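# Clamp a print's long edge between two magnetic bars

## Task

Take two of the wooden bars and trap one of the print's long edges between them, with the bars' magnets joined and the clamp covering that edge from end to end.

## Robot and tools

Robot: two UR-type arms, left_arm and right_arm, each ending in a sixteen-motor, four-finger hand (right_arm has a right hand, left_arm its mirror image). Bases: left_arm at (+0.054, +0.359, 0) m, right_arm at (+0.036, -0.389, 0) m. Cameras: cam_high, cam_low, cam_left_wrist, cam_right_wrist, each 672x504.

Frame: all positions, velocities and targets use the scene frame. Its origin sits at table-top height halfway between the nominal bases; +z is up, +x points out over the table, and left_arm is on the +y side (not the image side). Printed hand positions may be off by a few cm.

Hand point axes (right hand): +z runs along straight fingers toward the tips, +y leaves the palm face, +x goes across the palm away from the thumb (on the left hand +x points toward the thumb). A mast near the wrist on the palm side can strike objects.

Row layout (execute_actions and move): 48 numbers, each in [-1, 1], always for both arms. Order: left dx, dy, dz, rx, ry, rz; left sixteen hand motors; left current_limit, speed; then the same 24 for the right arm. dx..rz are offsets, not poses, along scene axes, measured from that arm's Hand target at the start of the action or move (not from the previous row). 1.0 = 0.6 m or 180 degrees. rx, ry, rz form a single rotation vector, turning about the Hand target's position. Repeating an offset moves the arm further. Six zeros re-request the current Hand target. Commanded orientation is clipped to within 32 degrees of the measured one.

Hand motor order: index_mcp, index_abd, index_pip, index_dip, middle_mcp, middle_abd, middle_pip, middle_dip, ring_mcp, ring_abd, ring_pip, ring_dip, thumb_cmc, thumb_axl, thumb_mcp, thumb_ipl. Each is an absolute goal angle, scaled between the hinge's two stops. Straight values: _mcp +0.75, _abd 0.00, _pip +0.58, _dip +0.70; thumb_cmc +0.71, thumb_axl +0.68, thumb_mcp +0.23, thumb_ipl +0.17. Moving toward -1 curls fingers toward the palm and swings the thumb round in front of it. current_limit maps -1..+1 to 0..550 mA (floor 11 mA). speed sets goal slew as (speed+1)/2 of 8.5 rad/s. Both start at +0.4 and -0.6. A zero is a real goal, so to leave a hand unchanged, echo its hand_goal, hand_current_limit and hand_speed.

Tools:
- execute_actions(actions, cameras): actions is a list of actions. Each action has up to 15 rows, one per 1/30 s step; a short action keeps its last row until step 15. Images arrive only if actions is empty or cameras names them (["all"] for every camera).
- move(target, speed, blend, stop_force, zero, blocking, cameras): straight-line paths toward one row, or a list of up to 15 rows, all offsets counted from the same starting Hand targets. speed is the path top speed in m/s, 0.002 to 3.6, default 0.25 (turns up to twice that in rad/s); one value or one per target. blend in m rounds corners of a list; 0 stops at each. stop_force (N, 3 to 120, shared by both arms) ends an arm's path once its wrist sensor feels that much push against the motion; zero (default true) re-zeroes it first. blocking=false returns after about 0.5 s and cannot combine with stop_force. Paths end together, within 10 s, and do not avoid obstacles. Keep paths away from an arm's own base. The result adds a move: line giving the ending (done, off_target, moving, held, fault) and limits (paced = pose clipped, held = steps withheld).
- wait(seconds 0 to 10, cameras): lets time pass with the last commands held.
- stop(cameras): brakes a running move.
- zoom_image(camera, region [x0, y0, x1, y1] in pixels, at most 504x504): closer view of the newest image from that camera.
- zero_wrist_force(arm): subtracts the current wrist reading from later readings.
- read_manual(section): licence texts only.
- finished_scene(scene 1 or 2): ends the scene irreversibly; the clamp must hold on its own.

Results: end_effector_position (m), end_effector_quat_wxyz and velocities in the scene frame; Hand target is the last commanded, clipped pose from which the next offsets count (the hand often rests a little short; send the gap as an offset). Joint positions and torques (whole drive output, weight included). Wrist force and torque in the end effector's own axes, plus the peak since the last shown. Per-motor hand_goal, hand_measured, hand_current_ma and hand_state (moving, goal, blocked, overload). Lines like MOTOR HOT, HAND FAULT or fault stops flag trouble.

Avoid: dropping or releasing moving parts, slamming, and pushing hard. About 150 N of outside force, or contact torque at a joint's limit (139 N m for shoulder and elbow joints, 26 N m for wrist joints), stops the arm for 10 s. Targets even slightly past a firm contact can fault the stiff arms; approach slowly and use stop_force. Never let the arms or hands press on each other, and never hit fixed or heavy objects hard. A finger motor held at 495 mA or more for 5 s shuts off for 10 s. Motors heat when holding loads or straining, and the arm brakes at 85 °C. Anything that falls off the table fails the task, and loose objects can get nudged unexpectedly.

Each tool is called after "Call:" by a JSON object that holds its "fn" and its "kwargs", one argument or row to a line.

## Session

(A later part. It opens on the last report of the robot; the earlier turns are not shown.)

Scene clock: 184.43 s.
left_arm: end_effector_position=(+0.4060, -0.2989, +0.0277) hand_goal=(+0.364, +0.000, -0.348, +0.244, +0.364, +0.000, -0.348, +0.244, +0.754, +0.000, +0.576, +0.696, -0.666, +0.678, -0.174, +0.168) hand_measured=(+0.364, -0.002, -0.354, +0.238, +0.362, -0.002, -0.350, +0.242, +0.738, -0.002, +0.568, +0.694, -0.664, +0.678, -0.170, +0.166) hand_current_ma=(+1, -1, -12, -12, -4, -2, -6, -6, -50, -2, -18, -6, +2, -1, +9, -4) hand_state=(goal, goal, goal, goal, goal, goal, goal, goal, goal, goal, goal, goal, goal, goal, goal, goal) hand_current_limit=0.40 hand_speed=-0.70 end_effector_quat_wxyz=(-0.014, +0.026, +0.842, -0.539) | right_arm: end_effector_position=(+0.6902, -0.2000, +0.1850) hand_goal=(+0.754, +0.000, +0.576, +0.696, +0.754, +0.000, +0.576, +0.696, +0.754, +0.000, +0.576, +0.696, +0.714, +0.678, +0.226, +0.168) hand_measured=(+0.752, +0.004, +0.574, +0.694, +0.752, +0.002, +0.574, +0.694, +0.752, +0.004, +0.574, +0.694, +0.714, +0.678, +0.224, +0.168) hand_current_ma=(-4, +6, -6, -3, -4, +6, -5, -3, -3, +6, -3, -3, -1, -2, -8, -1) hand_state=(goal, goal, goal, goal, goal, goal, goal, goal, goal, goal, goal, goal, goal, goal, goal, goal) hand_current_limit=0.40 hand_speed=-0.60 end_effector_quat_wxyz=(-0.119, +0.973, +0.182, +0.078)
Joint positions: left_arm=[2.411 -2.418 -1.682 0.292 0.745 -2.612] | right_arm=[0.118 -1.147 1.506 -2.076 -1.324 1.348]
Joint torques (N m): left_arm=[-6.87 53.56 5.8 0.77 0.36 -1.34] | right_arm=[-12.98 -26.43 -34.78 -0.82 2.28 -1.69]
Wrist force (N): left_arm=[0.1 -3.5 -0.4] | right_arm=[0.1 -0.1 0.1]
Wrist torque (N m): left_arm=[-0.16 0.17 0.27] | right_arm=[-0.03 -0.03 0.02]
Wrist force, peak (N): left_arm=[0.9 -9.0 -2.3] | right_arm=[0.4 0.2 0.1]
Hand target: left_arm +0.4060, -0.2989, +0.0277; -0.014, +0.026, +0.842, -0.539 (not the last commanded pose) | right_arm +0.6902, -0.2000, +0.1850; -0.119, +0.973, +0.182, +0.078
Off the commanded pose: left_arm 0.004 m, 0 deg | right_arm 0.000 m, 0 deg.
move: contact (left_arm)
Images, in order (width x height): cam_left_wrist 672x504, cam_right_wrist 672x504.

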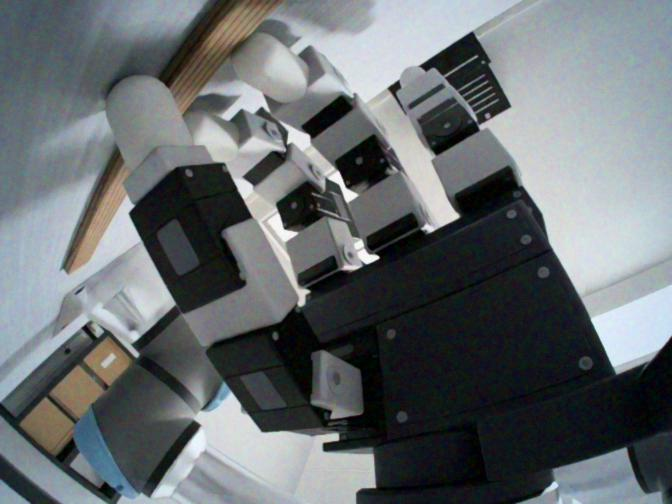

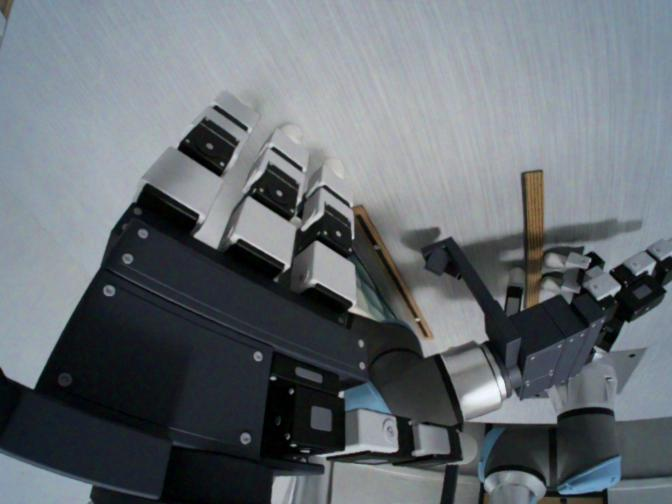

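Call:
{"fn": "move", "kwargs": {
  "target": [
    [0, 0, -0.001, 0, 0, 0, 0.31, 0, -0.315, 0.2435, 0.31, 0, -0.315, 0.2435, 0.754, 0, 0.576, 0.696, -0.666, 0.678, -0.26, 0.168, 0.4, -0.85, 0, 0, 0, 0, 0, 0, 0.754, 0, 0.576, 0.696, 0.754, 0, 0.576, 0.696, 0.754, 0, 0.576, 0.696, 0.714, 0.678, 0.226, 0.168, 0.4, -0.6]
  ],
  "speed": 0.02,
  "cameras": ["cam_right_wrist", "cam_left_wrist"]
}}

Call:
{"fn": "zoom_image", "kwargs": {
  "camera": "cam_right_wrist",
  "region": [440, 170, 600, 330]
}}

Call:
{"fn": "zoom_image", "kwargs": {
  "camera": "cam_left_wrist",
  "region": [0, 0, 320, 240]
}}

Scene clock: 185.83 s.
left_arm: end_effector_position=(+0.4060, -0.2989, +0.0271) hand_goal=(+0.310, +0.000, -0.314, +0.244, +0.310, +0.000, -0.314, +0.244, +0.754, +0.000, +0.576, +0.696, -0.666, +0.678, -0.260, +0.168) hand_measured=(+0.350, -0.002, -0.338, +0.228, +0.336, -0.002, -0.332, +0.232, +0.738, -0.002, +0.568, +0.694, -0.664, +0.678, -0.218, +0.178) hand_current_ma=(+143, -1, -73, -46, +84, -2, -48, -35, -50, -2, -18, -6, +2, -1, +194, +34) hand_state=(blocked, goal, blocked, goal, blocked, goal, goal, goal, goal, goal, goal, goal, goal, goal, blocked, goal) hand_current_limit=0.40 hand_speed=-0.85 end_effector_quat_wxyz=(-0.014, +0.026, +0.842, -0.539) | right_arm: end_effector_position=(+0.6902, -0.2000, +0.1850) hand_goal=(+0.754, +0.000, +0.576, +0.696, +0.754, +0.000, +0.576, +0.696, +0.754, +0.000, +0.576, +0.696, +0.714, +0.678, +0.226, +0.168) hand_measured=(+0.752, +0.004, +0.574, +0.694, +0.752, +0.002, +0.574, +0.694, +0.752, +0.004, +0.574, +0.694, +0.714, +0.678, +0.224, +0.168) hand_current_ma=(-4, +6, -6, -3, -4, +6, -5, -3, -3, +6, -3, -3, -1, -2, -8, -1) hand_state=(goal, goal, goal, goal, goal, goal, goal, goal, goal, goal, goal, goal, goal, goal, goal, goal) hand_current_limit=0.40 hand_speed=-0.60 end_effector_quat_wxyz=(-0.119, +0.973, +0.182, +0.078)
Joint positions: left_arm=[2.411 -2.419 -1.682 0.293 0.745 -2.612] | right_arm=[0.118 -1.147 1.506 -2.076 -1.324 1.348]
Joint torques (N m): left_arm=[-5.17 29.64 16.83 1.67 0.44 -1.39] | right_arm=[-11.45 -25.79 -34.34 -0.89 2.44 -1.61]
Wrist force (N): left_arm=[0.2 -17.2 -2.7] | right_arm=[0.1 0.1 0.1]
Wrist torque (N m): left_arm=[-0.30 0.16 0.26] | right_arm=[-0.01 -0.04 0.03]
Wrist force, peak (N): left_arm=[0.0 -17.3 -2.5] | right_arm=[0.5 0.1 0.0]
Hand target: left_arm +0.4060, -0.2989, +0.0271; -0.014, +0.026, +0.842, -0.539 | right_arm +0.6902, -0.2000, +0.1850; -0.119, +0.973, +0.182, +0.078
Off the commanded pose: left_arm 0.000 m, 0 deg | right_arm 0.000 m, 0 deg.
move: done
Images, in order (width x height): cam_left_wrist 672x504, cam_right_wrist 672x504.

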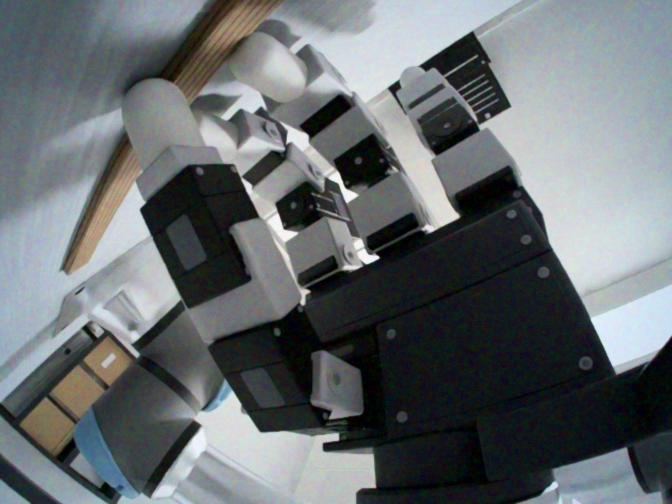

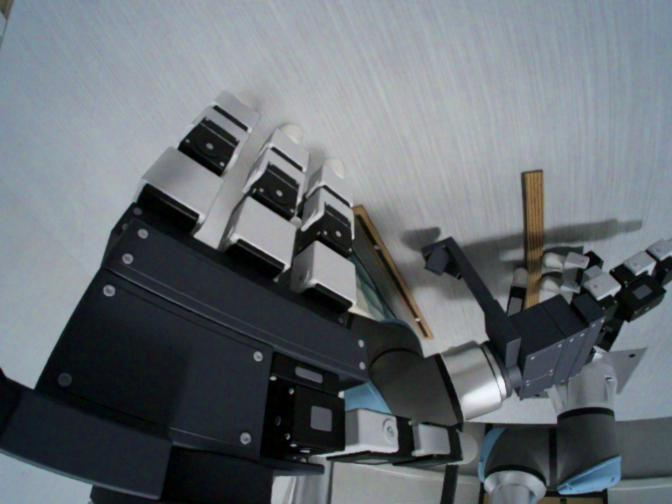

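Scaled by 3.150 from the camera's 672x504 image, which has a finer 960x720 frame.

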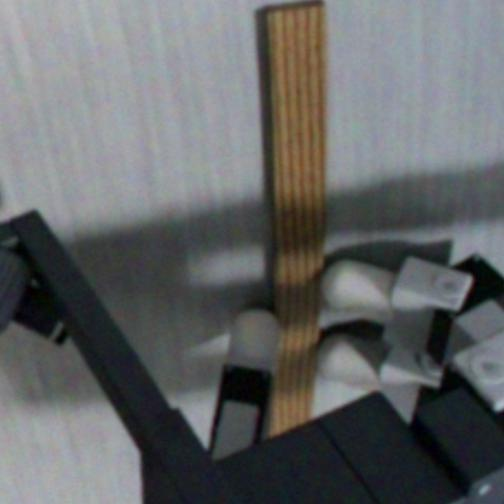

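Scaled by 1.575 from the camera's 672x504 image, which has a finer 960x720 frame.

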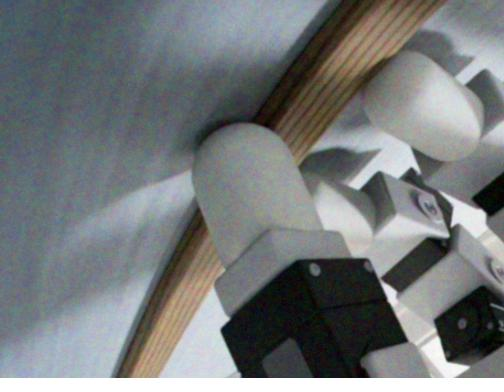

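Call:
{"fn": "move", "kwargs": {
  "target": [
    [0, 0, 0.0, 0, 0, 0, 0.29, 0, -0.31, 0.2435, 0.29, 0, -0.31, 0.2435, 0.754, 0, 0.576, 0.696, -0.666, 0.678, -0.3, 0.168, 0.4, -0.85, 0, 0, 0, 0, 0, 0, 0.754, 0, 0.576, 0.696, 0.754, 0, 0.576, 0.696, 0.754, 0, 0.576, 0.696, 0.714, 0.678, 0.226, 0.168, 0.4, -0.6],
    [0, 0, 0.015, 0, 0, 0, 0.29, 0, -0.31, 0.2435, 0.29, 0, -0.31, 0.2435, 0.754, 0, 0.576, 0.696, -0.666, 0.678, -0.3, 0.168, 0.4, -0.85, 0, 0, 0, 0, 0, 0, 0.754, 0, 0.576, 0.696, 0.754, 0, 0.576, 0.696, 0.754, 0, 0.576, 0.696, 0.714, 0.678, 0.226, 0.168, 0.4, -0.6]
  ],
  "speed": 0.01,
  "cameras": ["cam_right_wrist", "cam_left_wrist"]
}}

Call:
{"fn": "zoom_image", "kwargs": {
  "camera": "cam_right_wrist",
  "region": [440, 170, 600, 330]
}}

Call:
{"fn": "zoom_image", "kwargs": {
  "camera": "cam_left_wrist",
  "region": [0, 0, 320, 240]
}}

Scene clock: 188.87 s.
left_arm: end_effector_position=(+0.4060, -0.2989, +0.0359) hand_goal=(+0.290, +0.000, -0.310, +0.244, +0.290, +0.000, -0.310, +0.244, +0.754, +0.000, +0.576, +0.696, -0.666, +0.678, -0.300, +0.168) hand_measured=(+0.288, -0.002, -0.304, +0.244, +0.288, -0.002, -0.304, +0.244, +0.738, -0.002, +0.568, +0.694, -0.666, +0.678, -0.296, +0.170) hand_current_ma=(-2, -1, +11, -1, -2, -2, +12, +0, -50, -2, -18, -6, +2, -1, +15, +8) hand_state=(goal, goal, goal, goal, goal, goal, goal, goal, goal, goal, goal, goal, goal, goal, goal, goal) hand_current_limit=0.40 hand_speed=-0.85 end_effector_quat_wxyz=(-0.014, +0.026, +0.842, -0.539) | right_arm: end_effector_position=(+0.6902, -0.2000, +0.1850) hand_goal=(+0.754, +0.000, +0.576, +0.696, +0.754, +0.000, +0.576, +0.696, +0.754, +0.000, +0.576, +0.696, +0.714, +0.678, +0.226, +0.168) hand_measured=(+0.752, +0.004, +0.574, +0.694, +0.752, +0.002, +0.574, +0.694, +0.752, +0.004, +0.574, +0.694, +0.714, +0.678, +0.224, +0.168) hand_current_ma=(-4, +6, -6, -3, -4, +6, -5, -3, -3, +6, -3, -3, -1, -2, -8, -1) hand_state=(goal, goal, goal, goal, goal, goal, goal, goal, goal, goal, goal, goal, goal, goal, goal, goal) hand_current_limit=0.40 hand_speed=-0.60 end_effector_quat_wxyz=(-0.119, +0.973, +0.182, +0.078)
Joint positions: left_arm=[2.411 -2.402 -1.684 0.277 0.745 -2.612] | right_arm=[0.118 -1.147 1.506 -2.076 -1.324 1.348]
Joint torques (N m): left_arm=[-3.02 57.92 8.1 0.65 0.64 -1.66] | right_arm=[-11.71 -25.36 -33.96 -1.06 2.18 -1.65]
Wrist force (N): left_arm=[0.0 -1.9 0.2] | right_arm=[0.2 0.2 0.0]
Wrist torque (N m): left_arm=[-0.12 0.18 0.28] | right_arm=[0.01 -0.04 0.04]
Wrist force, peak (N): left_arm=[0.1 -17.9 -2.4] | right_arm=[0.4 -0.1 0.3]
Hand target: left_arm +0.4060, -0.2989, +0.0361; -0.014, +0.026, +0.842, -0.539 | right_arm +0.6902, -0.2000, +0.1850; -0.119, +0.973, +0.182, +0.078
Off the commanded pose: left_arm 0.000 m, 0 deg | right_arm 0.000 m, 0 deg.
move: done
Images, in order (width x height): cam_left_wrist 672x504, cam_right_wrist 672x504.

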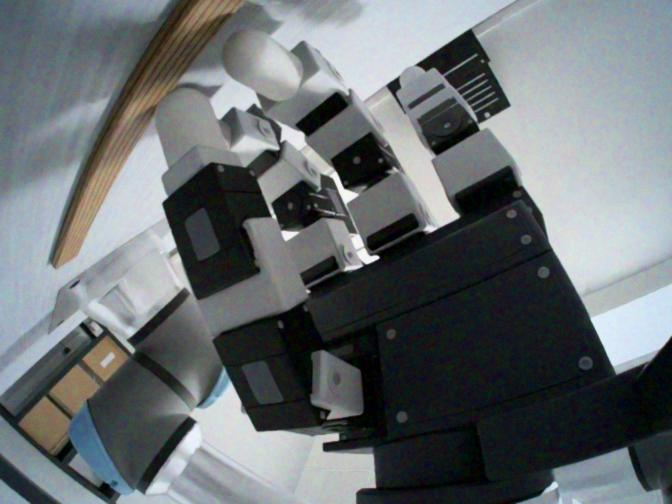

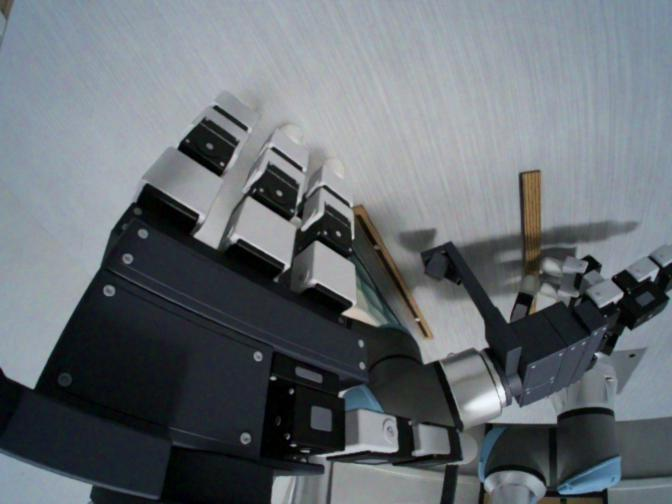

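Scaled by 3.150 from the camera's 672x504 image, which has a finer 960x720 frame.

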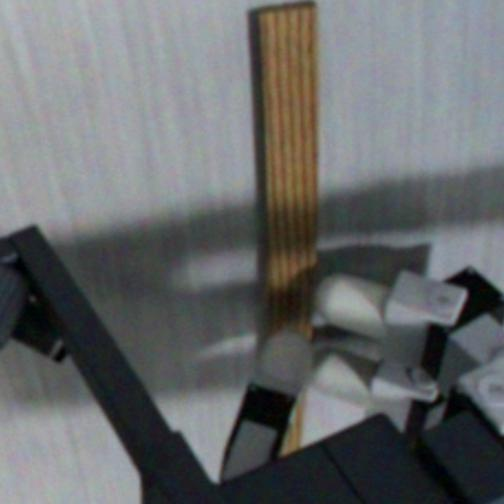

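Scaled by 1.575 from the camera's 672x504 image, which has a finer 960x720 frame.

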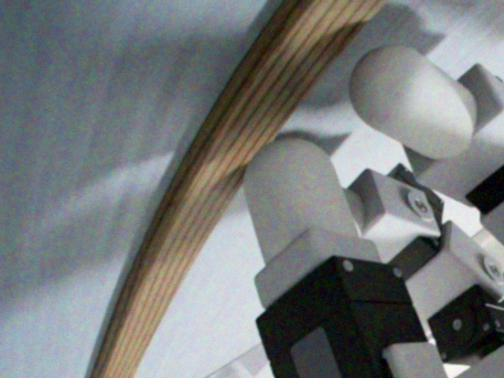

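Call:
{"fn": "zoom_image", "kwargs": {
  "camera": "cam_left_wrist",
  "region": [30, 180, 130, 280]
}}

Call:
{"fn": "zoom_image", "kwargs": {
  "camera": "cam_left_wrist",
  "region": [130, 50, 250, 150]
}}

Call:
{"fn": "zoom_image", "kwargs": {
  "camera": "cam_right_wrist",
  "region": [500, 155, 560, 215]
}}

Call:
{"fn": "execute_actions", "kwargs": {
  "actions": []
}}

Call:
{"fn": "zoom_image", "kwargs": {
  "camera": "cam_low",
  "region": [290, 250, 440, 300]
}}

Scaled by 5.040 from the camera's 672x504 image, which has a finer 960x720 frame.

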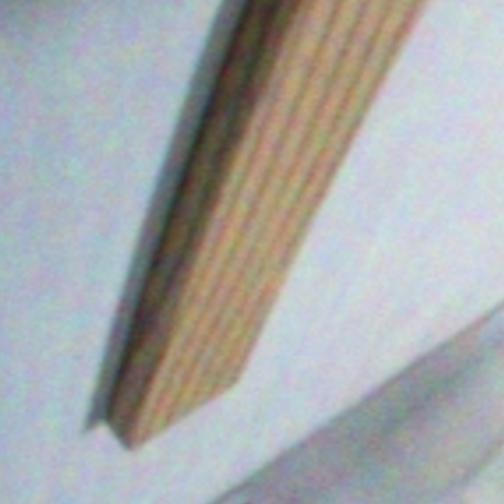

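Scaled by 4.200 from the camera's 672x504 image, which has a finer 960x720 frame.

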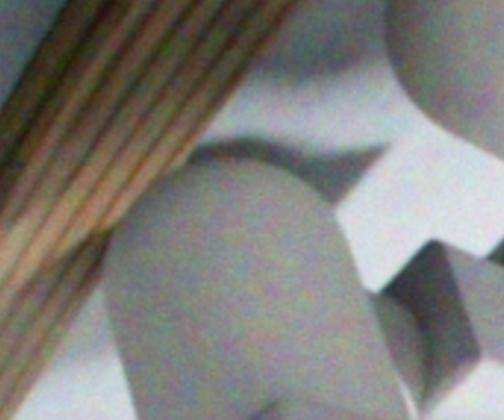

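Scaled by 8.400 from the camera's 672x504 image, which has a finer 960x720 frame.

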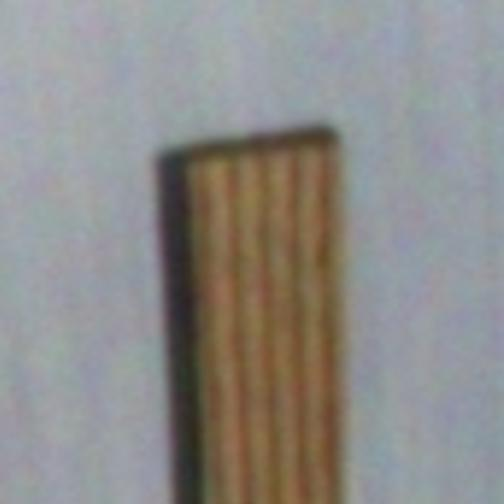

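Scene clock: 192.00 s.
left_arm: end_effector_position=(+0.4060, -0.2989, +0.0361) hand_goal=(+0.290, +0.000, -0.310, +0.244, +0.290, +0.000, -0.310, +0.244, +0.754, +0.000, +0.576, +0.696, -0.666, +0.678, -0.300, +0.168) hand_measured=(+0.288, -0.002, -0.304, +0.244, +0.288, -0.002, -0.304, +0.244, +0.738, -0.002, +0.568, +0.694, -0.666, +0.678, -0.296, +0.170) hand_current_ma=(-2, -1, +11, -1, -2, -2, +12, +0, -50, -2, -18, -6, +2, -1, +15, +8) hand_state=(goal, goal, goal, goal, goal, goal, goal, goal, goal, goal, goal, goal, goal, goal, goal, goal) hand_current_limit=0.40 hand_speed=-0.85 end_effector_quat_wxyz=(-0.014, +0.026, +0.842, -0.539) | right_arm: end_effector_position=(+0.6902, -0.2000, +0.1850) hand_goal=(+0.754, +0.000, +0.576, +0.696, +0.754, +0.000, +0.576, +0.696, +0.754, +0.000, +0.576, +0.696, +0.714, +0.678, +0.226, +0.168) hand_measured=(+0.752, +0.004, +0.574, +0.694, +0.752, +0.002, +0.574, +0.694, +0.752, +0.004, +0.574, +0.694, +0.714, +0.678, +0.224, +0.168) hand_current_ma=(-4, +6, -6, -3, -4, +6, -5, -3, -3, +6, -3, -3, -1, -2, -8, -1) hand_state=(goal, goal, goal, goal, goal, goal, goal, goal, goal, goal, goal, goal, goal, goal, goal, goal) hand_current_limit=0.40 hand_speed=-0.60 end_effector_quat_wxyz=(-0.119, +0.973, +0.182, +0.078)
Joint positions: left_arm=[2.411 -2.402 -1.684 0.277 0.745 -2.612] | right_arm=[0.118 -1.147 1.506 -2.076 -1.324 1.348]
Joint velocities: within noise
Joint torques (N m): left_arm=[4.5 54.54 6.37 0.84 0.79 0.45] | right_arm=[-12.04 -26.25 -34.54 -0.98 2.29 -1.53]
Wrist force (N): left_arm=[0.2 -1.8 -0.2] | right_arm=[0.0 0.1 0.3]
Wrist torque (N m): left_arm=[-0.07 0.15 0.29] | right_arm=[-0.02 -0.02 0.02]
Wrist force, peak (N): left_arm=[0.1 -2.3 0.0] | right_arm=[0.3 0.2 0.3]
Hand target: left_arm +0.4060, -0.2989, +0.0361; -0.014, +0.026, +0.842, -0.539 | right_arm +0.6902, -0.2000, +0.1850; -0.119, +0.973, +0.182, +0.078
Off the commanded pose: left_arm 0.000 m, 0 deg | right_arm 0.000 m, 0 deg.

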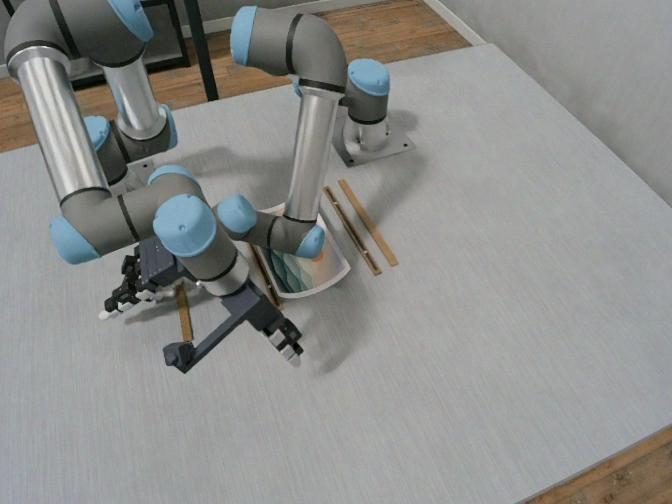

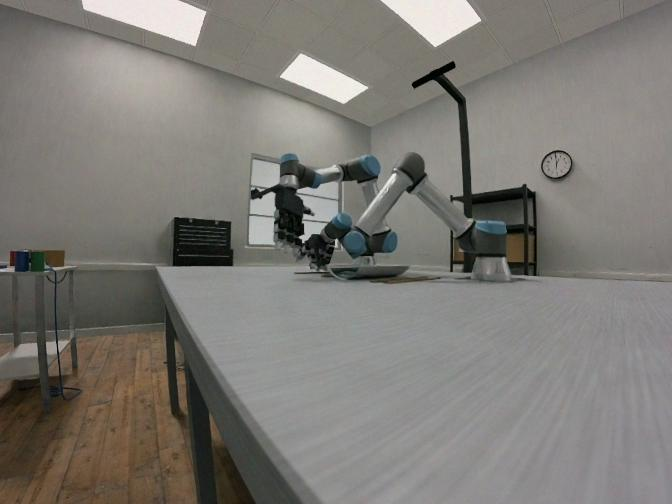

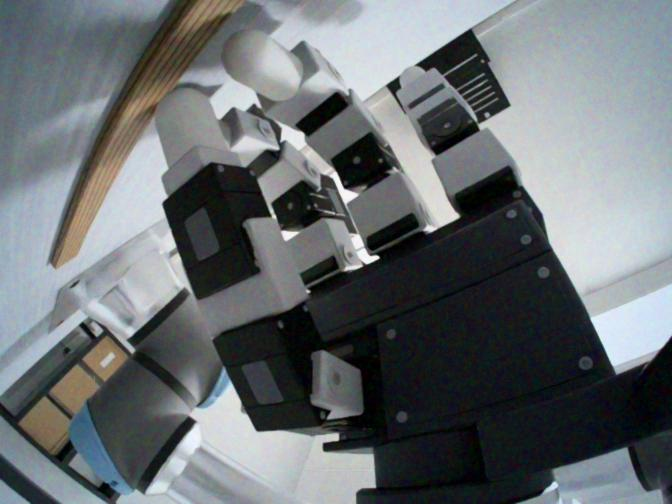

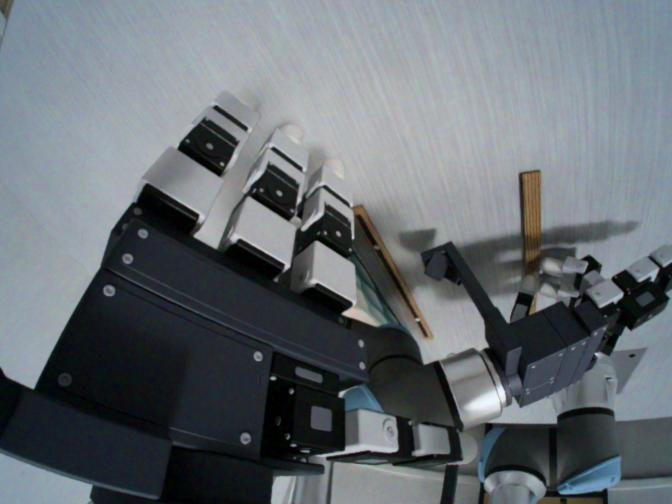

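Scaled by 3.360 from the camera's 672x504 image, which has a finer 960x720 frame.

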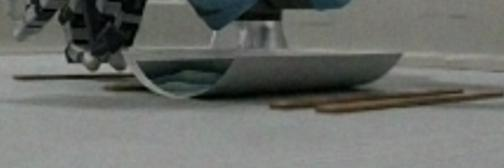

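Call:
{"fn": "move", "kwargs": {
  "target": [
    [0, 0, 0.03, 0, 0, 0, 0.411, 0, -0.3766, 0.139, 0.411, 0, -0.3766, 0.139, 0.754, 0, 0.576, 0.696, -0.674, 0.678, 0.1854, -0.307, 0.4, -0.6, 0, 0, 0, 0, 0, 0, 0.754, 0, 0.576, 0.696, 0.754, 0, 0.576, 0.696, 0.754, 0, 0.576, 0.696, 0.714, 0.678, 0.226, 0.168, 0.4, -0.6],
    [0, -0.006, -0.01, 0, 0, 0, 0.411, 0, -0.3766, 0.139, 0.411, 0, -0.3766, 0.139, 0.754, 0, 0.576, 0.696, -0.674, 0.678, 0.1854, -0.307, 0.4, -0.6, 0, 0, 0, 0, 0, 0, 0.754, 0, 0.576, 0.696, 0.754, 0, 0.576, 0.696, 0.754, 0, 0.576, 0.696, 0.714, 0.678, 0.226, 0.168, 0.4, -0.6]
  ],
  "speed": 0.08,
  "cameras": ["cam_right_wrist", "cam_left_wrist"]
}}

Call:
{"fn": "zoom_image", "kwargs": {
  "camera": "cam_right_wrist",
  "region": [460, 190, 600, 330]
}}

Call:
{"fn": "zoom_image", "kwargs": {
  "camera": "cam_left_wrist",
  "region": [40, 0, 360, 240]
}}

Scene clock: 206.03 s.
left_arm: end_effector_position=(+0.4060, -0.3025, +0.0302) hand_goal=(+0.412, +0.000, -0.376, +0.140, +0.412, +0.000, -0.376, +0.140, +0.754, +0.000, +0.576, +0.696, -0.674, +0.678, +0.186, -0.306) hand_measured=(+0.400, -0.002, -0.372, +0.144, +0.400, -0.002, -0.370, +0.144, +0.738, -0.002, +0.568, +0.694, -0.670, +0.678, +0.182, -0.304) hand_current_ma=(-31, -1, +10, +7, -36, -2, +12, +7, -50, -2, -18, -6, +8, -1, -9, +8) hand_state=(goal, goal, goal, goal, goal, goal, goal, goal, goal, goal, goal, goal, goal, goal, goal, goal) hand_current_limit=0.40 hand_speed=-0.60 end_effector_quat_wxyz=(-0.014, +0.026, +0.842, -0.538) | right_arm: end_effector_position=(+0.6902, -0.2000, +0.1850) hand_goal=(+0.754, +0.000, +0.576, +0.696, +0.754, +0.000, +0.576, +0.696, +0.754, +0.000, +0.576, +0.696, +0.714, +0.678, +0.226, +0.168) hand_measured=(+0.752, +0.004, +0.574, +0.694, +0.752, +0.002, +0.574, +0.694, +0.752, +0.004, +0.574, +0.694, +0.714, +0.678, +0.224, +0.168) hand_current_ma=(-4, +6, -6, -3, -4, +6, -5, -3, -3, +6, -3, -3, -1, -2, -8, -1) hand_state=(goal, goal, goal, goal, goal, goal, goal, goal, goal, goal, goal, goal, goal, goal, goal, goal) hand_current_limit=0.40 hand_speed=-0.60 end_effector_quat_wxyz=(-0.119, +0.973, +0.182, +0.078)
Joint positions: left_arm=[2.406 -2.418 -1.673 0.285 0.749 -2.617] | right_arm=[0.118 -1.147 1.506 -2.076 -1.324 1.348]
Joint torques (N m): left_arm=[-9.61 37.85 24.03 3.39 0.92 -2.25] | right_arm=[-12.13 -27.13 -34 -1.14 2.05 -1.28]
Wrist force (N): left_arm=[0.0 -1.7 -0.2] | right_arm=[0.1 0.2 0.1]
Wrist torque (N m): left_arm=[-0.07 0.18 0.27] | right_arm=[0.00 -0.03 0.03]
Wrist force, peak (N): left_arm=[0.2 -2.6 -0.2] | right_arm=[0.2 0.3 0.4]
Hand target: left_arm +0.4060, -0.3025, +0.0301; -0.014, +0.026, +0.842, -0.539 | right_arm +0.6902, -0.2000, +0.1850; -0.119, +0.973, +0.182, +0.078
Off the commanded pose: left_arm 0.000 m, 0 deg | right_arm 0.000 m, 0 deg.
move: done
Images, in order (width x height): cam_left_wrist 672x504, cam_right_wrist 672x504.

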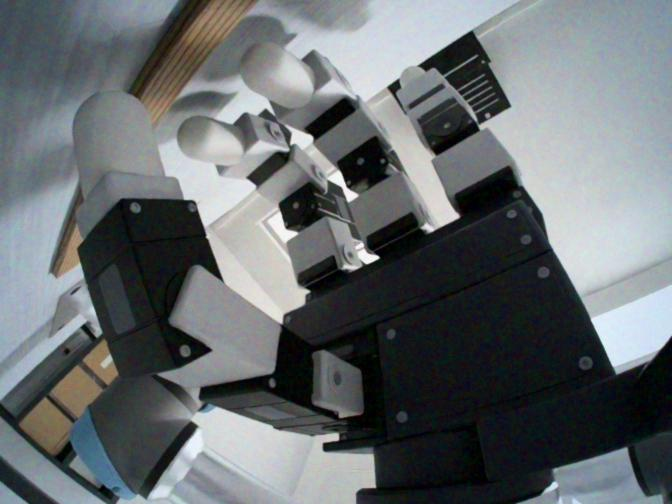

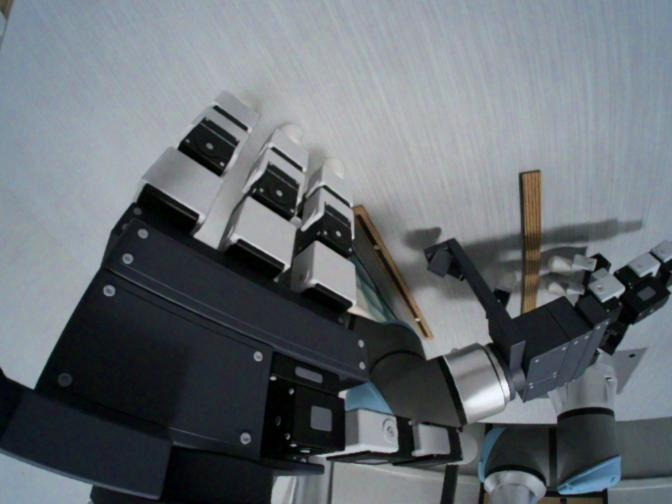

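Scaled by 3.600 from the camera's 672x504 image, which has a finer 960x720 frame.

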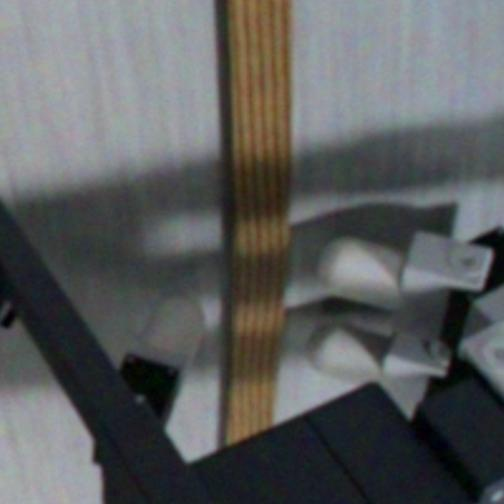

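Scaled by 1.575 from the camera's 672x504 image, which has a finer 960x720 frame.

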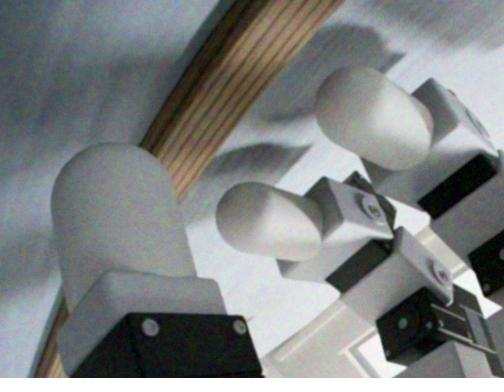

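Call:
{"fn": "move", "kwargs": {
  "target": [
    [0, 0, -0.0055, 0, 0, 0, 0.285, 0, -0.3175, 0.135, 0.285, 0, -0.3175, 0.135, 0.754, 0, 0.576, 0.696, -0.674, 0.678, 0.09, -0.272, 0.4, -0.7, 0, 0, 0, 0, 0, 0, 0.754, 0, 0.576, 0.696, 0.754, 0, 0.576, 0.696, 0.754, 0, 0.576, 0.696, 0.714, 0.678, 0.226, 0.168, 0.4, -0.6]
  ],
  "speed": 0.05
}}

Call:
{"fn": "move", "kwargs": {
  "target": [0, 0, -0.015, 0, 0, 0, 0.285, 0, -0.3175, 0.135, 0.285, 0, -0.3175, 0.135, 0.754, 0, 0.576, 0.696, -0.674, 0.678, 0.09, -0.272, 0.4, -0.7, 0, 0, 0, 0, 0, 0, 0.754, 0, 0.576, 0.696, 0.754, 0, 0.576, 0.696, 0.754, 0, 0.576, 0.696, 0.714, 0.678, 0.226, 0.168, 0.4, -0.6],
  "speed": 0.01,
  "stop_force": 3,
  "cameras": ["cam_right_wrist", "cam_left_wrist"]
}}

Call:
{"fn": "zoom_image", "kwargs": {
  "camera": "cam_right_wrist",
  "region": [460, 190, 600, 330]
}}

Call:
{"fn": "zoom_image", "kwargs": {
  "camera": "cam_left_wrist",
  "region": [40, 0, 360, 240]
}}

Scene clock: 207.57 s.
left_arm: end_effector_position=(+0.4060, -0.3025, +0.0269) hand_goal=(+0.286, +0.000, -0.318, +0.136, +0.286, +0.000, -0.318, +0.136, +0.754, +0.000, +0.576, +0.696, -0.674, +0.678, +0.090, -0.272) hand_measured=(+0.284, -0.002, -0.320, +0.140, +0.284, -0.002, -0.320, +0.140, +0.738, -0.002, +0.568, +0.694, -0.670, +0.678, +0.092, -0.274) hand_current_ma=(-2, -1, -3, +7, -3, -2, -3, +7, -50, -2, -18, -6, +8, -1, +4, -4) hand_state=(goal, goal, goal, goal, goal, goal, goal, goal, goal, goal, goal, goal, goal, goal, goal, goal) hand_current_limit=0.40 hand_speed=-0.70 end_effector_quat_wxyz=(-0.014, +0.026, +0.842, -0.538) | right_arm: end_effector_position=(+0.6902, -0.2000, +0.1850) hand_goal=(+0.754, +0.000, +0.576, +0.696, +0.754, +0.000, +0.576, +0.696, +0.754, +0.000, +0.576, +0.696, +0.714, +0.678, +0.226, +0.168) hand_measured=(+0.752, +0.004, +0.574, +0.694, +0.752, +0.002, +0.574, +0.694, +0.752, +0.004, +0.574, +0.694, +0.714, +0.678, +0.224, +0.168) hand_current_ma=(-4, +6, -6, -3, -4, +6, -5, -3, -3, +6, -3, -3, -1, -2, -8, -1) hand_state=(goal, goal, goal, goal, goal, goal, goal, goal, goal, goal, goal, goal, goal, goal, goal, goal) hand_current_limit=0.40 hand_speed=-0.60 end_effector_quat_wxyz=(-0.119, +0.973, +0.182, +0.078)
Joint positions: left_arm=[2.406 -2.424 -1.672 0.29 0.749 -2.617] | right_arm=[0.118 -1.147 1.506 -2.076 -1.324 1.348]
Joint torques (N m): left_arm=[-8.46 41.26 21.61 3.78 0.58 -1.73] | right_arm=[-11.34 -27.01 -34.05 -0.92 2.05 -1.16]
Wrist force (N): left_arm=[0.0 -2.1 0.0] | right_arm=[0.1 0.2 0.2]
Wrist torque (N m): left_arm=[-0.12 0.19 0.28] | right_arm=[-0.01 -0.04 0.03]
Wrist force, peak (N): left_arm=[0.0 -2.1 0.2] | right_arm=[0.5 0.1 0.1]
Hand target: left_arm +0.4060, -0.3025, +0.0268; -0.014, +0.026, +0.842, -0.539 | right_arm +0.6902, -0.2000, +0.1850; -0.119, +0.973, +0.182, +0.078
Off the commanded pose: left_arm 0.000 m, 0 deg | right_arm 0.000 m, 0 deg.
move: done

Scene clock: 209.03 s.
left_arm: end_effector_position=(+0.4060, -0.3025, +0.0227) hand_goal=(+0.286, +0.000, -0.318, +0.136, +0.286, +0.000, -0.318, +0.136, +0.754, +0.000, +0.576, +0.696, -0.674, +0.678, +0.090, -0.272) hand_measured=(+0.286, -0.002, -0.322, +0.130, +0.286, -0.002, -0.320, +0.134, +0.738, -0.002, +0.568, +0.694, -0.670, +0.678, +0.092, -0.274) hand_current_ma=(+0, -1, -8, -11, -2, -2, -4, -5, -50, -2, -18, -6, +8, -1, +4, -4) hand_state=(goal, goal, goal, goal, goal, goal, goal, goal, goal, goal, goal, goal, goal, goal, goal, goal) hand_current_limit=0.40 hand_speed=-0.70 end_effector_quat_wxyz=(-0.014, +0.026, +0.842, -0.539) | right_arm: end_effector_position=(+0.6902, -0.2000, +0.1850) hand_goal=(+0.754, +0.000, +0.576, +0.696, +0.754, +0.000, +0.576, +0.696, +0.754, +0.000, +0.576, +0.696, +0.714, +0.678, +0.226, +0.168) hand_measured=(+0.752, +0.004, +0.574, +0.694, +0.752, +0.002, +0.574, +0.694, +0.752, +0.004, +0.574, +0.694, +0.714, +0.678, +0.224, +0.168) hand_current_ma=(-4, +6, -6, -3, -4, +6, -5, -3, -3, +6, -3, -3, -1, -2, -8, -1) hand_state=(goal, goal, goal, goal, goal, goal, goal, goal, goal, goal, goal, goal, goal, goal, goal, goal) hand_current_limit=0.40 hand_speed=-0.60 end_effector_quat_wxyz=(-0.119, +0.973, +0.182, +0.078)
Joint positions: left_arm=[2.406 -2.432 -1.671 0.297 0.749 -2.617] | right_arm=[0.118 -1.147 1.506 -2.076 -1.324 1.348]
Joint torques (N m): left_arm=[-6.38 56.41 6.31 0.66 0.17 -0.9] | right_arm=[-11.81 -26.84 -33.96 -1.21 1.57 -1.27]
Wrist force (N): left_arm=[0.1 -2.3 0.1] | right_arm=[0.2 0.2 0.4]
Wrist torque (N m): left_arm=[-0.08 0.17 0.28] | right_arm=[-0.02 -0.05 0.03]
Wrist force, peak (N): left_arm=[-0.1 -6.7 0.4] | right_arm=[0.4 0.1 0.3]
Hand target: left_arm +0.4060, -0.3025, +0.0227; -0.014, +0.026, +0.842, -0.539 (not the last commanded pose) | right_arm +0.6902, -0.2000, +0.1850; -0.119, +0.973, +0.182, +0.078
Off the commanded pose: left_arm 0.005 m, 0 deg | right_arm 0.000 m, 0 deg.
move: contact (left_arm)
Images, in order (width x height): cam_left_wrist 672x504, cam_right_wrist 672x504.

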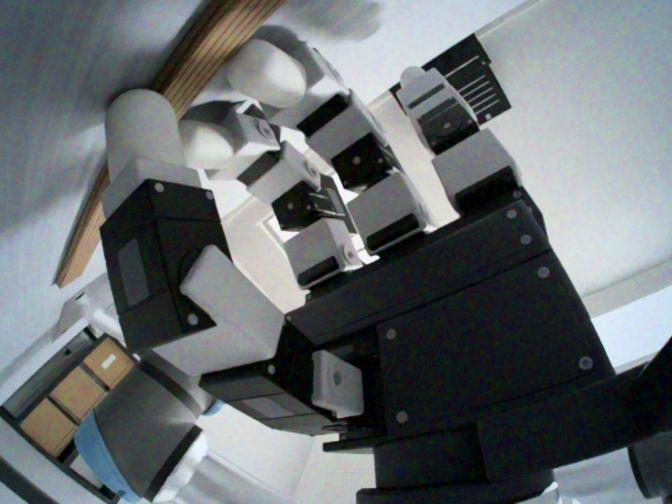

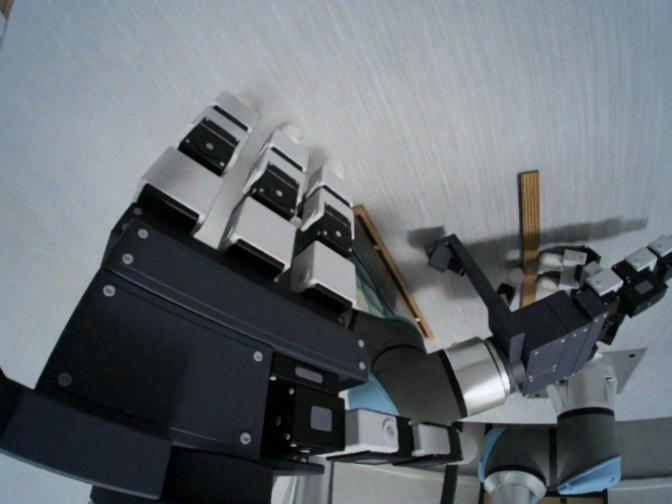

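Scaled by 3.600 from the camera's 672x504 image, which has a finer 960x720 frame.

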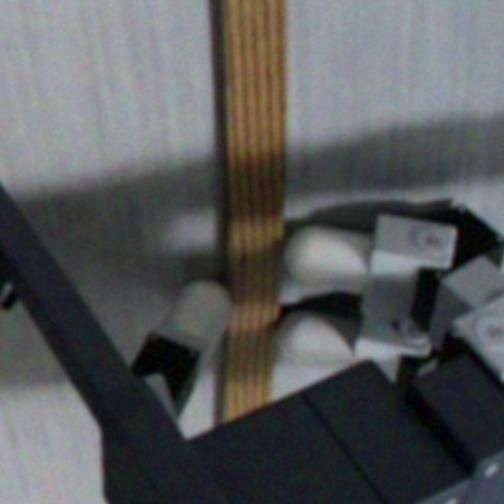

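Scaled by 1.575 from the camera's 672x504 image, which has a finer 960x720 frame.

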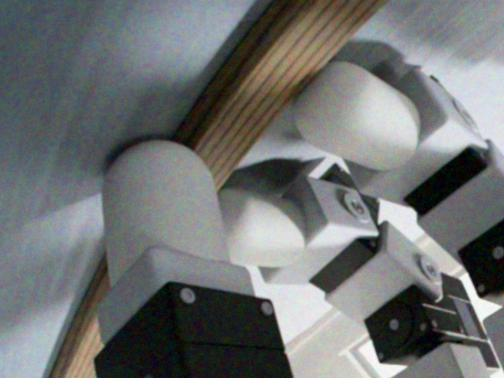

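Call:
{"fn": "move", "kwargs": {
  "target": [
    [0, 0, -0.0008, 0, 0, 0, 0.226, 0, -0.292, 0.149, 0.226, 0, -0.292, 0.149, 0.754, 0, 0.576, 0.696, -0.674, 0.678, 0.0124, -0.2832, 0.4, -0.9, 0, 0, 0, 0, 0, 0, 0.754, 0, 0.576, 0.696, 0.754, 0, 0.576, 0.696, 0.754, 0, 0.576, 0.696, 0.714, 0.678, 0.226, 0.168, 0.4, -0.6]
  ],
  "speed": 0.01,
  "cameras": ["cam_right_wrist", "cam_left_wrist"]
}}

Call:
{"fn": "zoom_image", "kwargs": {
  "camera": "cam_right_wrist",
  "region": [460, 190, 600, 330]
}}

Call:
{"fn": "zoom_image", "kwargs": {
  "camera": "cam_left_wrist",
  "region": [40, 0, 360, 240]
}}

Scene clock: 210.40 s.
left_arm: end_effector_position=(+0.4060, -0.3025, +0.0222) hand_goal=(+0.226, +0.000, -0.292, +0.150, +0.226, +0.000, -0.292, +0.150, +0.754, +0.000, +0.576, +0.696, -0.674, +0.678, +0.012, -0.284) hand_measured=(+0.276, -0.002, -0.314, +0.130, +0.266, -0.002, -0.308, +0.136, +0.738, -0.002, +0.568, +0.694, -0.670, +0.678, +0.080, -0.272) hand_current_ma=(+185, -1, -62, -55, +142, -2, -42, -40, -50, -2, -18, -6, +8, -1, +343, +48) hand_state=(blocked, goal, blocked, goal, blocked, goal, goal, goal, goal, goal, goal, goal, goal, goal, blocked, goal) hand_current_limit=0.40 hand_speed=-0.90 end_effector_quat_wxyz=(-0.014, +0.026, +0.842, -0.539) | right_arm: end_effector_position=(+0.6902, -0.2000, +0.1850) hand_goal=(+0.754, +0.000, +0.576, +0.696, +0.754, +0.000, +0.576, +0.696, +0.754, +0.000, +0.576, +0.696, +0.714, +0.678, +0.226, +0.168) hand_measured=(+0.752, +0.004, +0.574, +0.694, +0.752, +0.002, +0.574, +0.694, +0.752, +0.004, +0.574, +0.694, +0.714, +0.678, +0.224, +0.168) hand_current_ma=(-4, +6, -6, -3, -4, +6, -5, -3, -3, +6, -3, -3, -1, -2, -8, -1) hand_state=(goal, goal, goal, goal, goal, goal, goal, goal, goal, goal, goal, goal, goal, goal, goal, goal) hand_current_limit=0.40 hand_speed=-0.60 end_effector_quat_wxyz=(-0.119, +0.973, +0.182, +0.078)
Joint positions: left_arm=[2.406 -2.433 -1.671 0.298 0.749 -2.617] | right_arm=[0.118 -1.147 1.506 -2.076 -1.324 1.348]
Joint torques (N m): left_arm=[-4.27 29.84 17.69 1.79 0.66 -0.87] | right_arm=[-12.49 -26.79 -34.07 -1.07 1.75 -1.39]
Wrist force (N): left_arm=[0.4 -16.7 -3.5] | right_arm=[0.2 0.0 0.1]
Wrist torque (N m): left_arm=[-0.51 0.18 0.26] | right_arm=[-0.02 -0.04 0.03]
Wrist force, peak (N): left_arm=[0.4 -16.7 -3.5] | right_arm=[0.2 0.3 0.2]
Hand target: left_arm +0.4060, -0.3025, +0.0222; -0.014, +0.026, +0.842, -0.539 | right_arm +0.6902, -0.2000, +0.1850; -0.119, +0.973, +0.182, +0.078
Off the commanded pose: left_arm 0.000 m, 0 deg | right_arm 0.000 m, 0 deg.
move: done
Images, in order (width x height): cam_left_wrist 672x504, cam_right_wrist 672x504.

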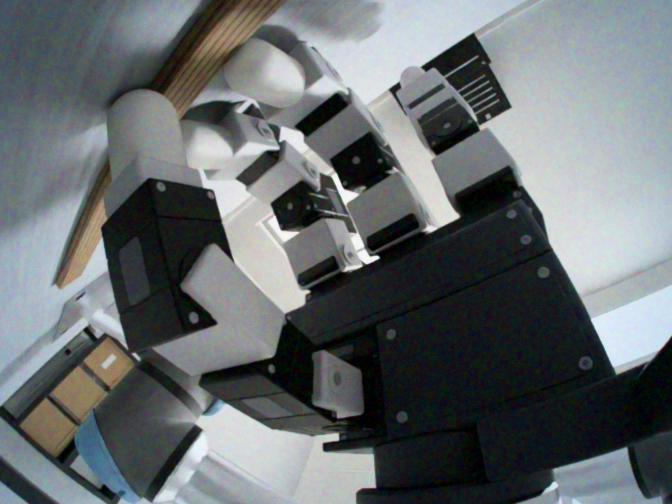

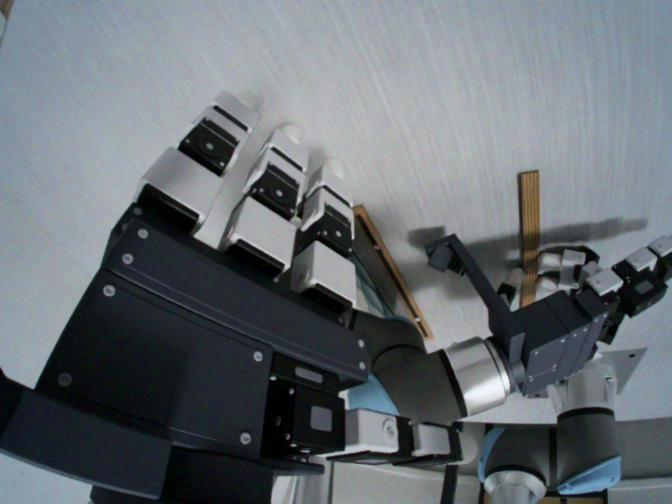

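Scaled by 3.600 from the camera's 672x504 image, which has a finer 960x720 frame.

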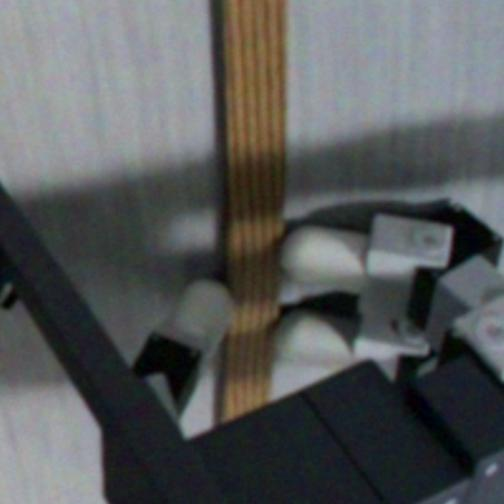

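Scaled by 1.575 from the camera's 672x504 image, which has a finer 960x720 frame.

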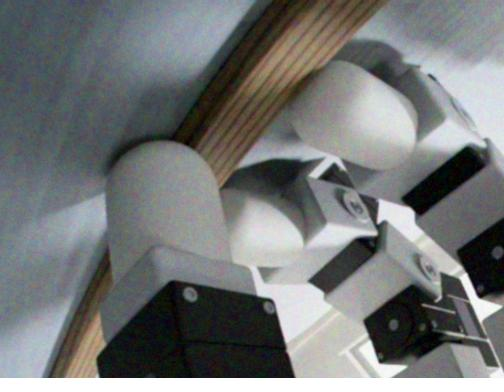

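Call:
{"fn": "move", "kwargs": {
  "target": [
    [0, 0, 0.005, 0, 0, 0, 0.226, 0, -0.292, 0.149, 0.226, 0, -0.292, 0.149, 0.754, 0, 0.576, 0.696, -0.674, 0.678, 0.0124, -0.2832, 0.4, -0.9, 0, 0, 0, 0, 0, 0, 0.754, 0, 0.576, 0.696, 0.754, 0, 0.576, 0.696, 0.754, 0, 0.576, 0.696, 0.714, 0.678, 0.226, 0.168, 0.4, -0.6]
  ],
  "speed": 0.01,
  "cameras": ["cam_right_wrist", "cam_left_wrist"]
}}

Call:
{"fn": "zoom_image", "kwargs": {
  "camera": "cam_right_wrist",
  "region": [460, 190, 600, 330]
}}

Call:
{"fn": "zoom_image", "kwargs": {
  "camera": "cam_left_wrist",
  "region": [40, 0, 360, 240]
}}

Scene clock: 211.77 s.
left_arm: end_effector_position=(+0.4060, -0.3025, +0.0251) hand_goal=(+0.226, +0.000, -0.292, +0.150, +0.226, +0.000, -0.292, +0.150, +0.754, +0.000, +0.576, +0.696, -0.674, +0.678, +0.012, -0.284) hand_measured=(+0.262, -0.002, -0.286, +0.148, +0.252, -0.002, -0.286, +0.150, +0.738, -0.002, +0.568, +0.694, -0.672, +0.678, +0.062, -0.270) hand_current_ma=(+120, -1, +13, -2, +83, -2, +11, -1, -50, -2, -18, -6, +5, -1, +234, +51) hand_state=(blocked, goal, goal, goal, blocked, goal, goal, goal, goal, goal, goal, goal, goal, goal, blocked, goal) hand_current_limit=0.40 hand_speed=-0.90 end_effector_quat_wxyz=(-0.014, +0.026, +0.842, -0.539) | right_arm: end_effector_position=(+0.6902, -0.2000, +0.1850) hand_goal=(+0.754, +0.000, +0.576, +0.696, +0.754, +0.000, +0.576, +0.696, +0.754, +0.000, +0.576, +0.696, +0.714, +0.678, +0.226, +0.168) hand_measured=(+0.752, +0.004, +0.574, +0.694, +0.752, +0.002, +0.574, +0.694, +0.752, +0.004, +0.574, +0.694, +0.714, +0.678, +0.224, +0.168) hand_current_ma=(-4, +6, -6, -3, -4, +6, -5, -3, -3, +6, -3, -3, -1, -2, -8, -1) hand_state=(goal, goal, goal, goal, goal, goal, goal, goal, goal, goal, goal, goal, goal, goal, goal, goal) hand_current_limit=0.40 hand_speed=-0.60 end_effector_quat_wxyz=(-0.119, +0.973, +0.182, +0.078)
Joint positions: left_arm=[2.406 -2.428 -1.671 0.293 0.749 -2.617] | right_arm=[0.118 -1.147 1.506 -2.076 -1.324 1.348]
Joint torques (N m): left_arm=[-3.98 52.38 6.24 0.35 0.5 -1.02] | right_arm=[-11.48 -26.3 -33.52 -1.09 1.76 -1.14]
Wrist force (N): left_arm=[0.0 -4.4 -1.2] | right_arm=[0.2 0.2 0.0]
Wrist torque (N m): left_arm=[-0.22 0.19 0.26] | right_arm=[0.01 -0.05 0.04]
Wrist force, peak (N): left_arm=[0.3 -17.1 -3.7] | right_arm=[0.4 0.0 0.2]
Hand target: left_arm +0.4060, -0.3025, +0.0252; -0.014, +0.026, +0.842, -0.539 | right_arm +0.6902, -0.2000, +0.1850; -0.119, +0.973, +0.182, +0.078
Off the commanded pose: left_arm 0.000 m, 0 deg | right_arm 0.000 m, 0 deg.
move: done
Images, in order (width x height): cam_left_wrist 672x504, cam_right_wrist 672x504.

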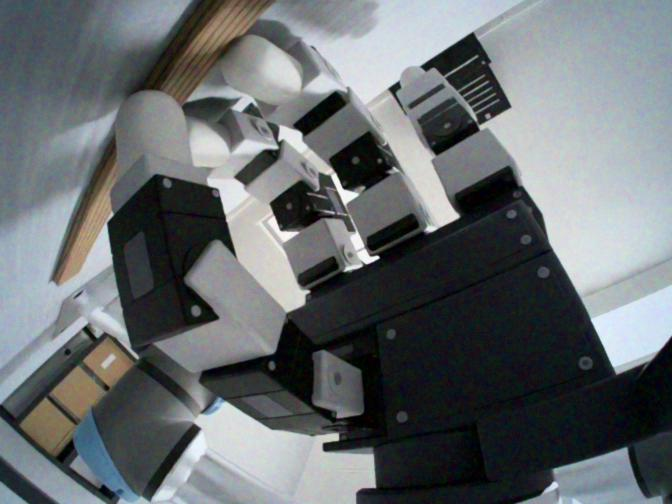

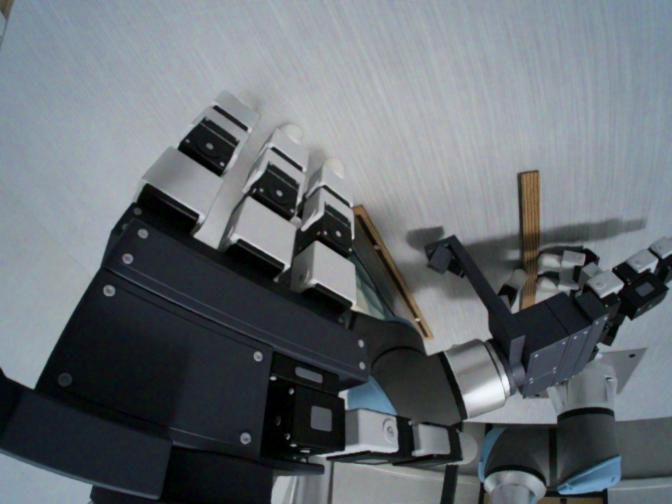

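Scaled by 3.600 from the camera's 672x504 image, which has a finer 960x720 frame.

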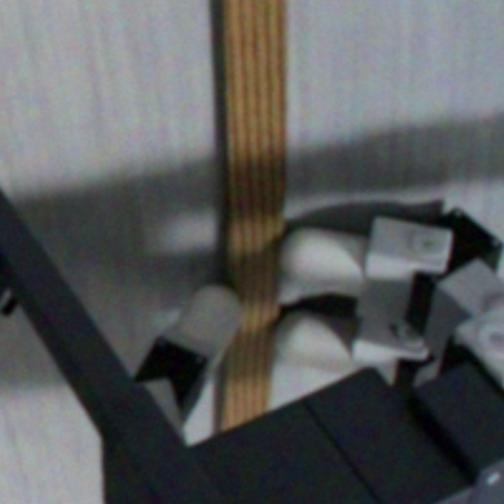

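Scaled by 1.575 from the camera's 672x504 image, which has a finer 960x720 frame.

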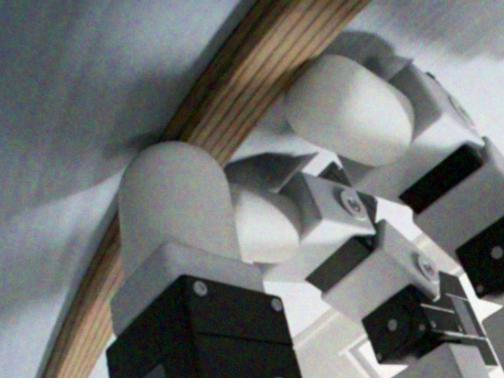

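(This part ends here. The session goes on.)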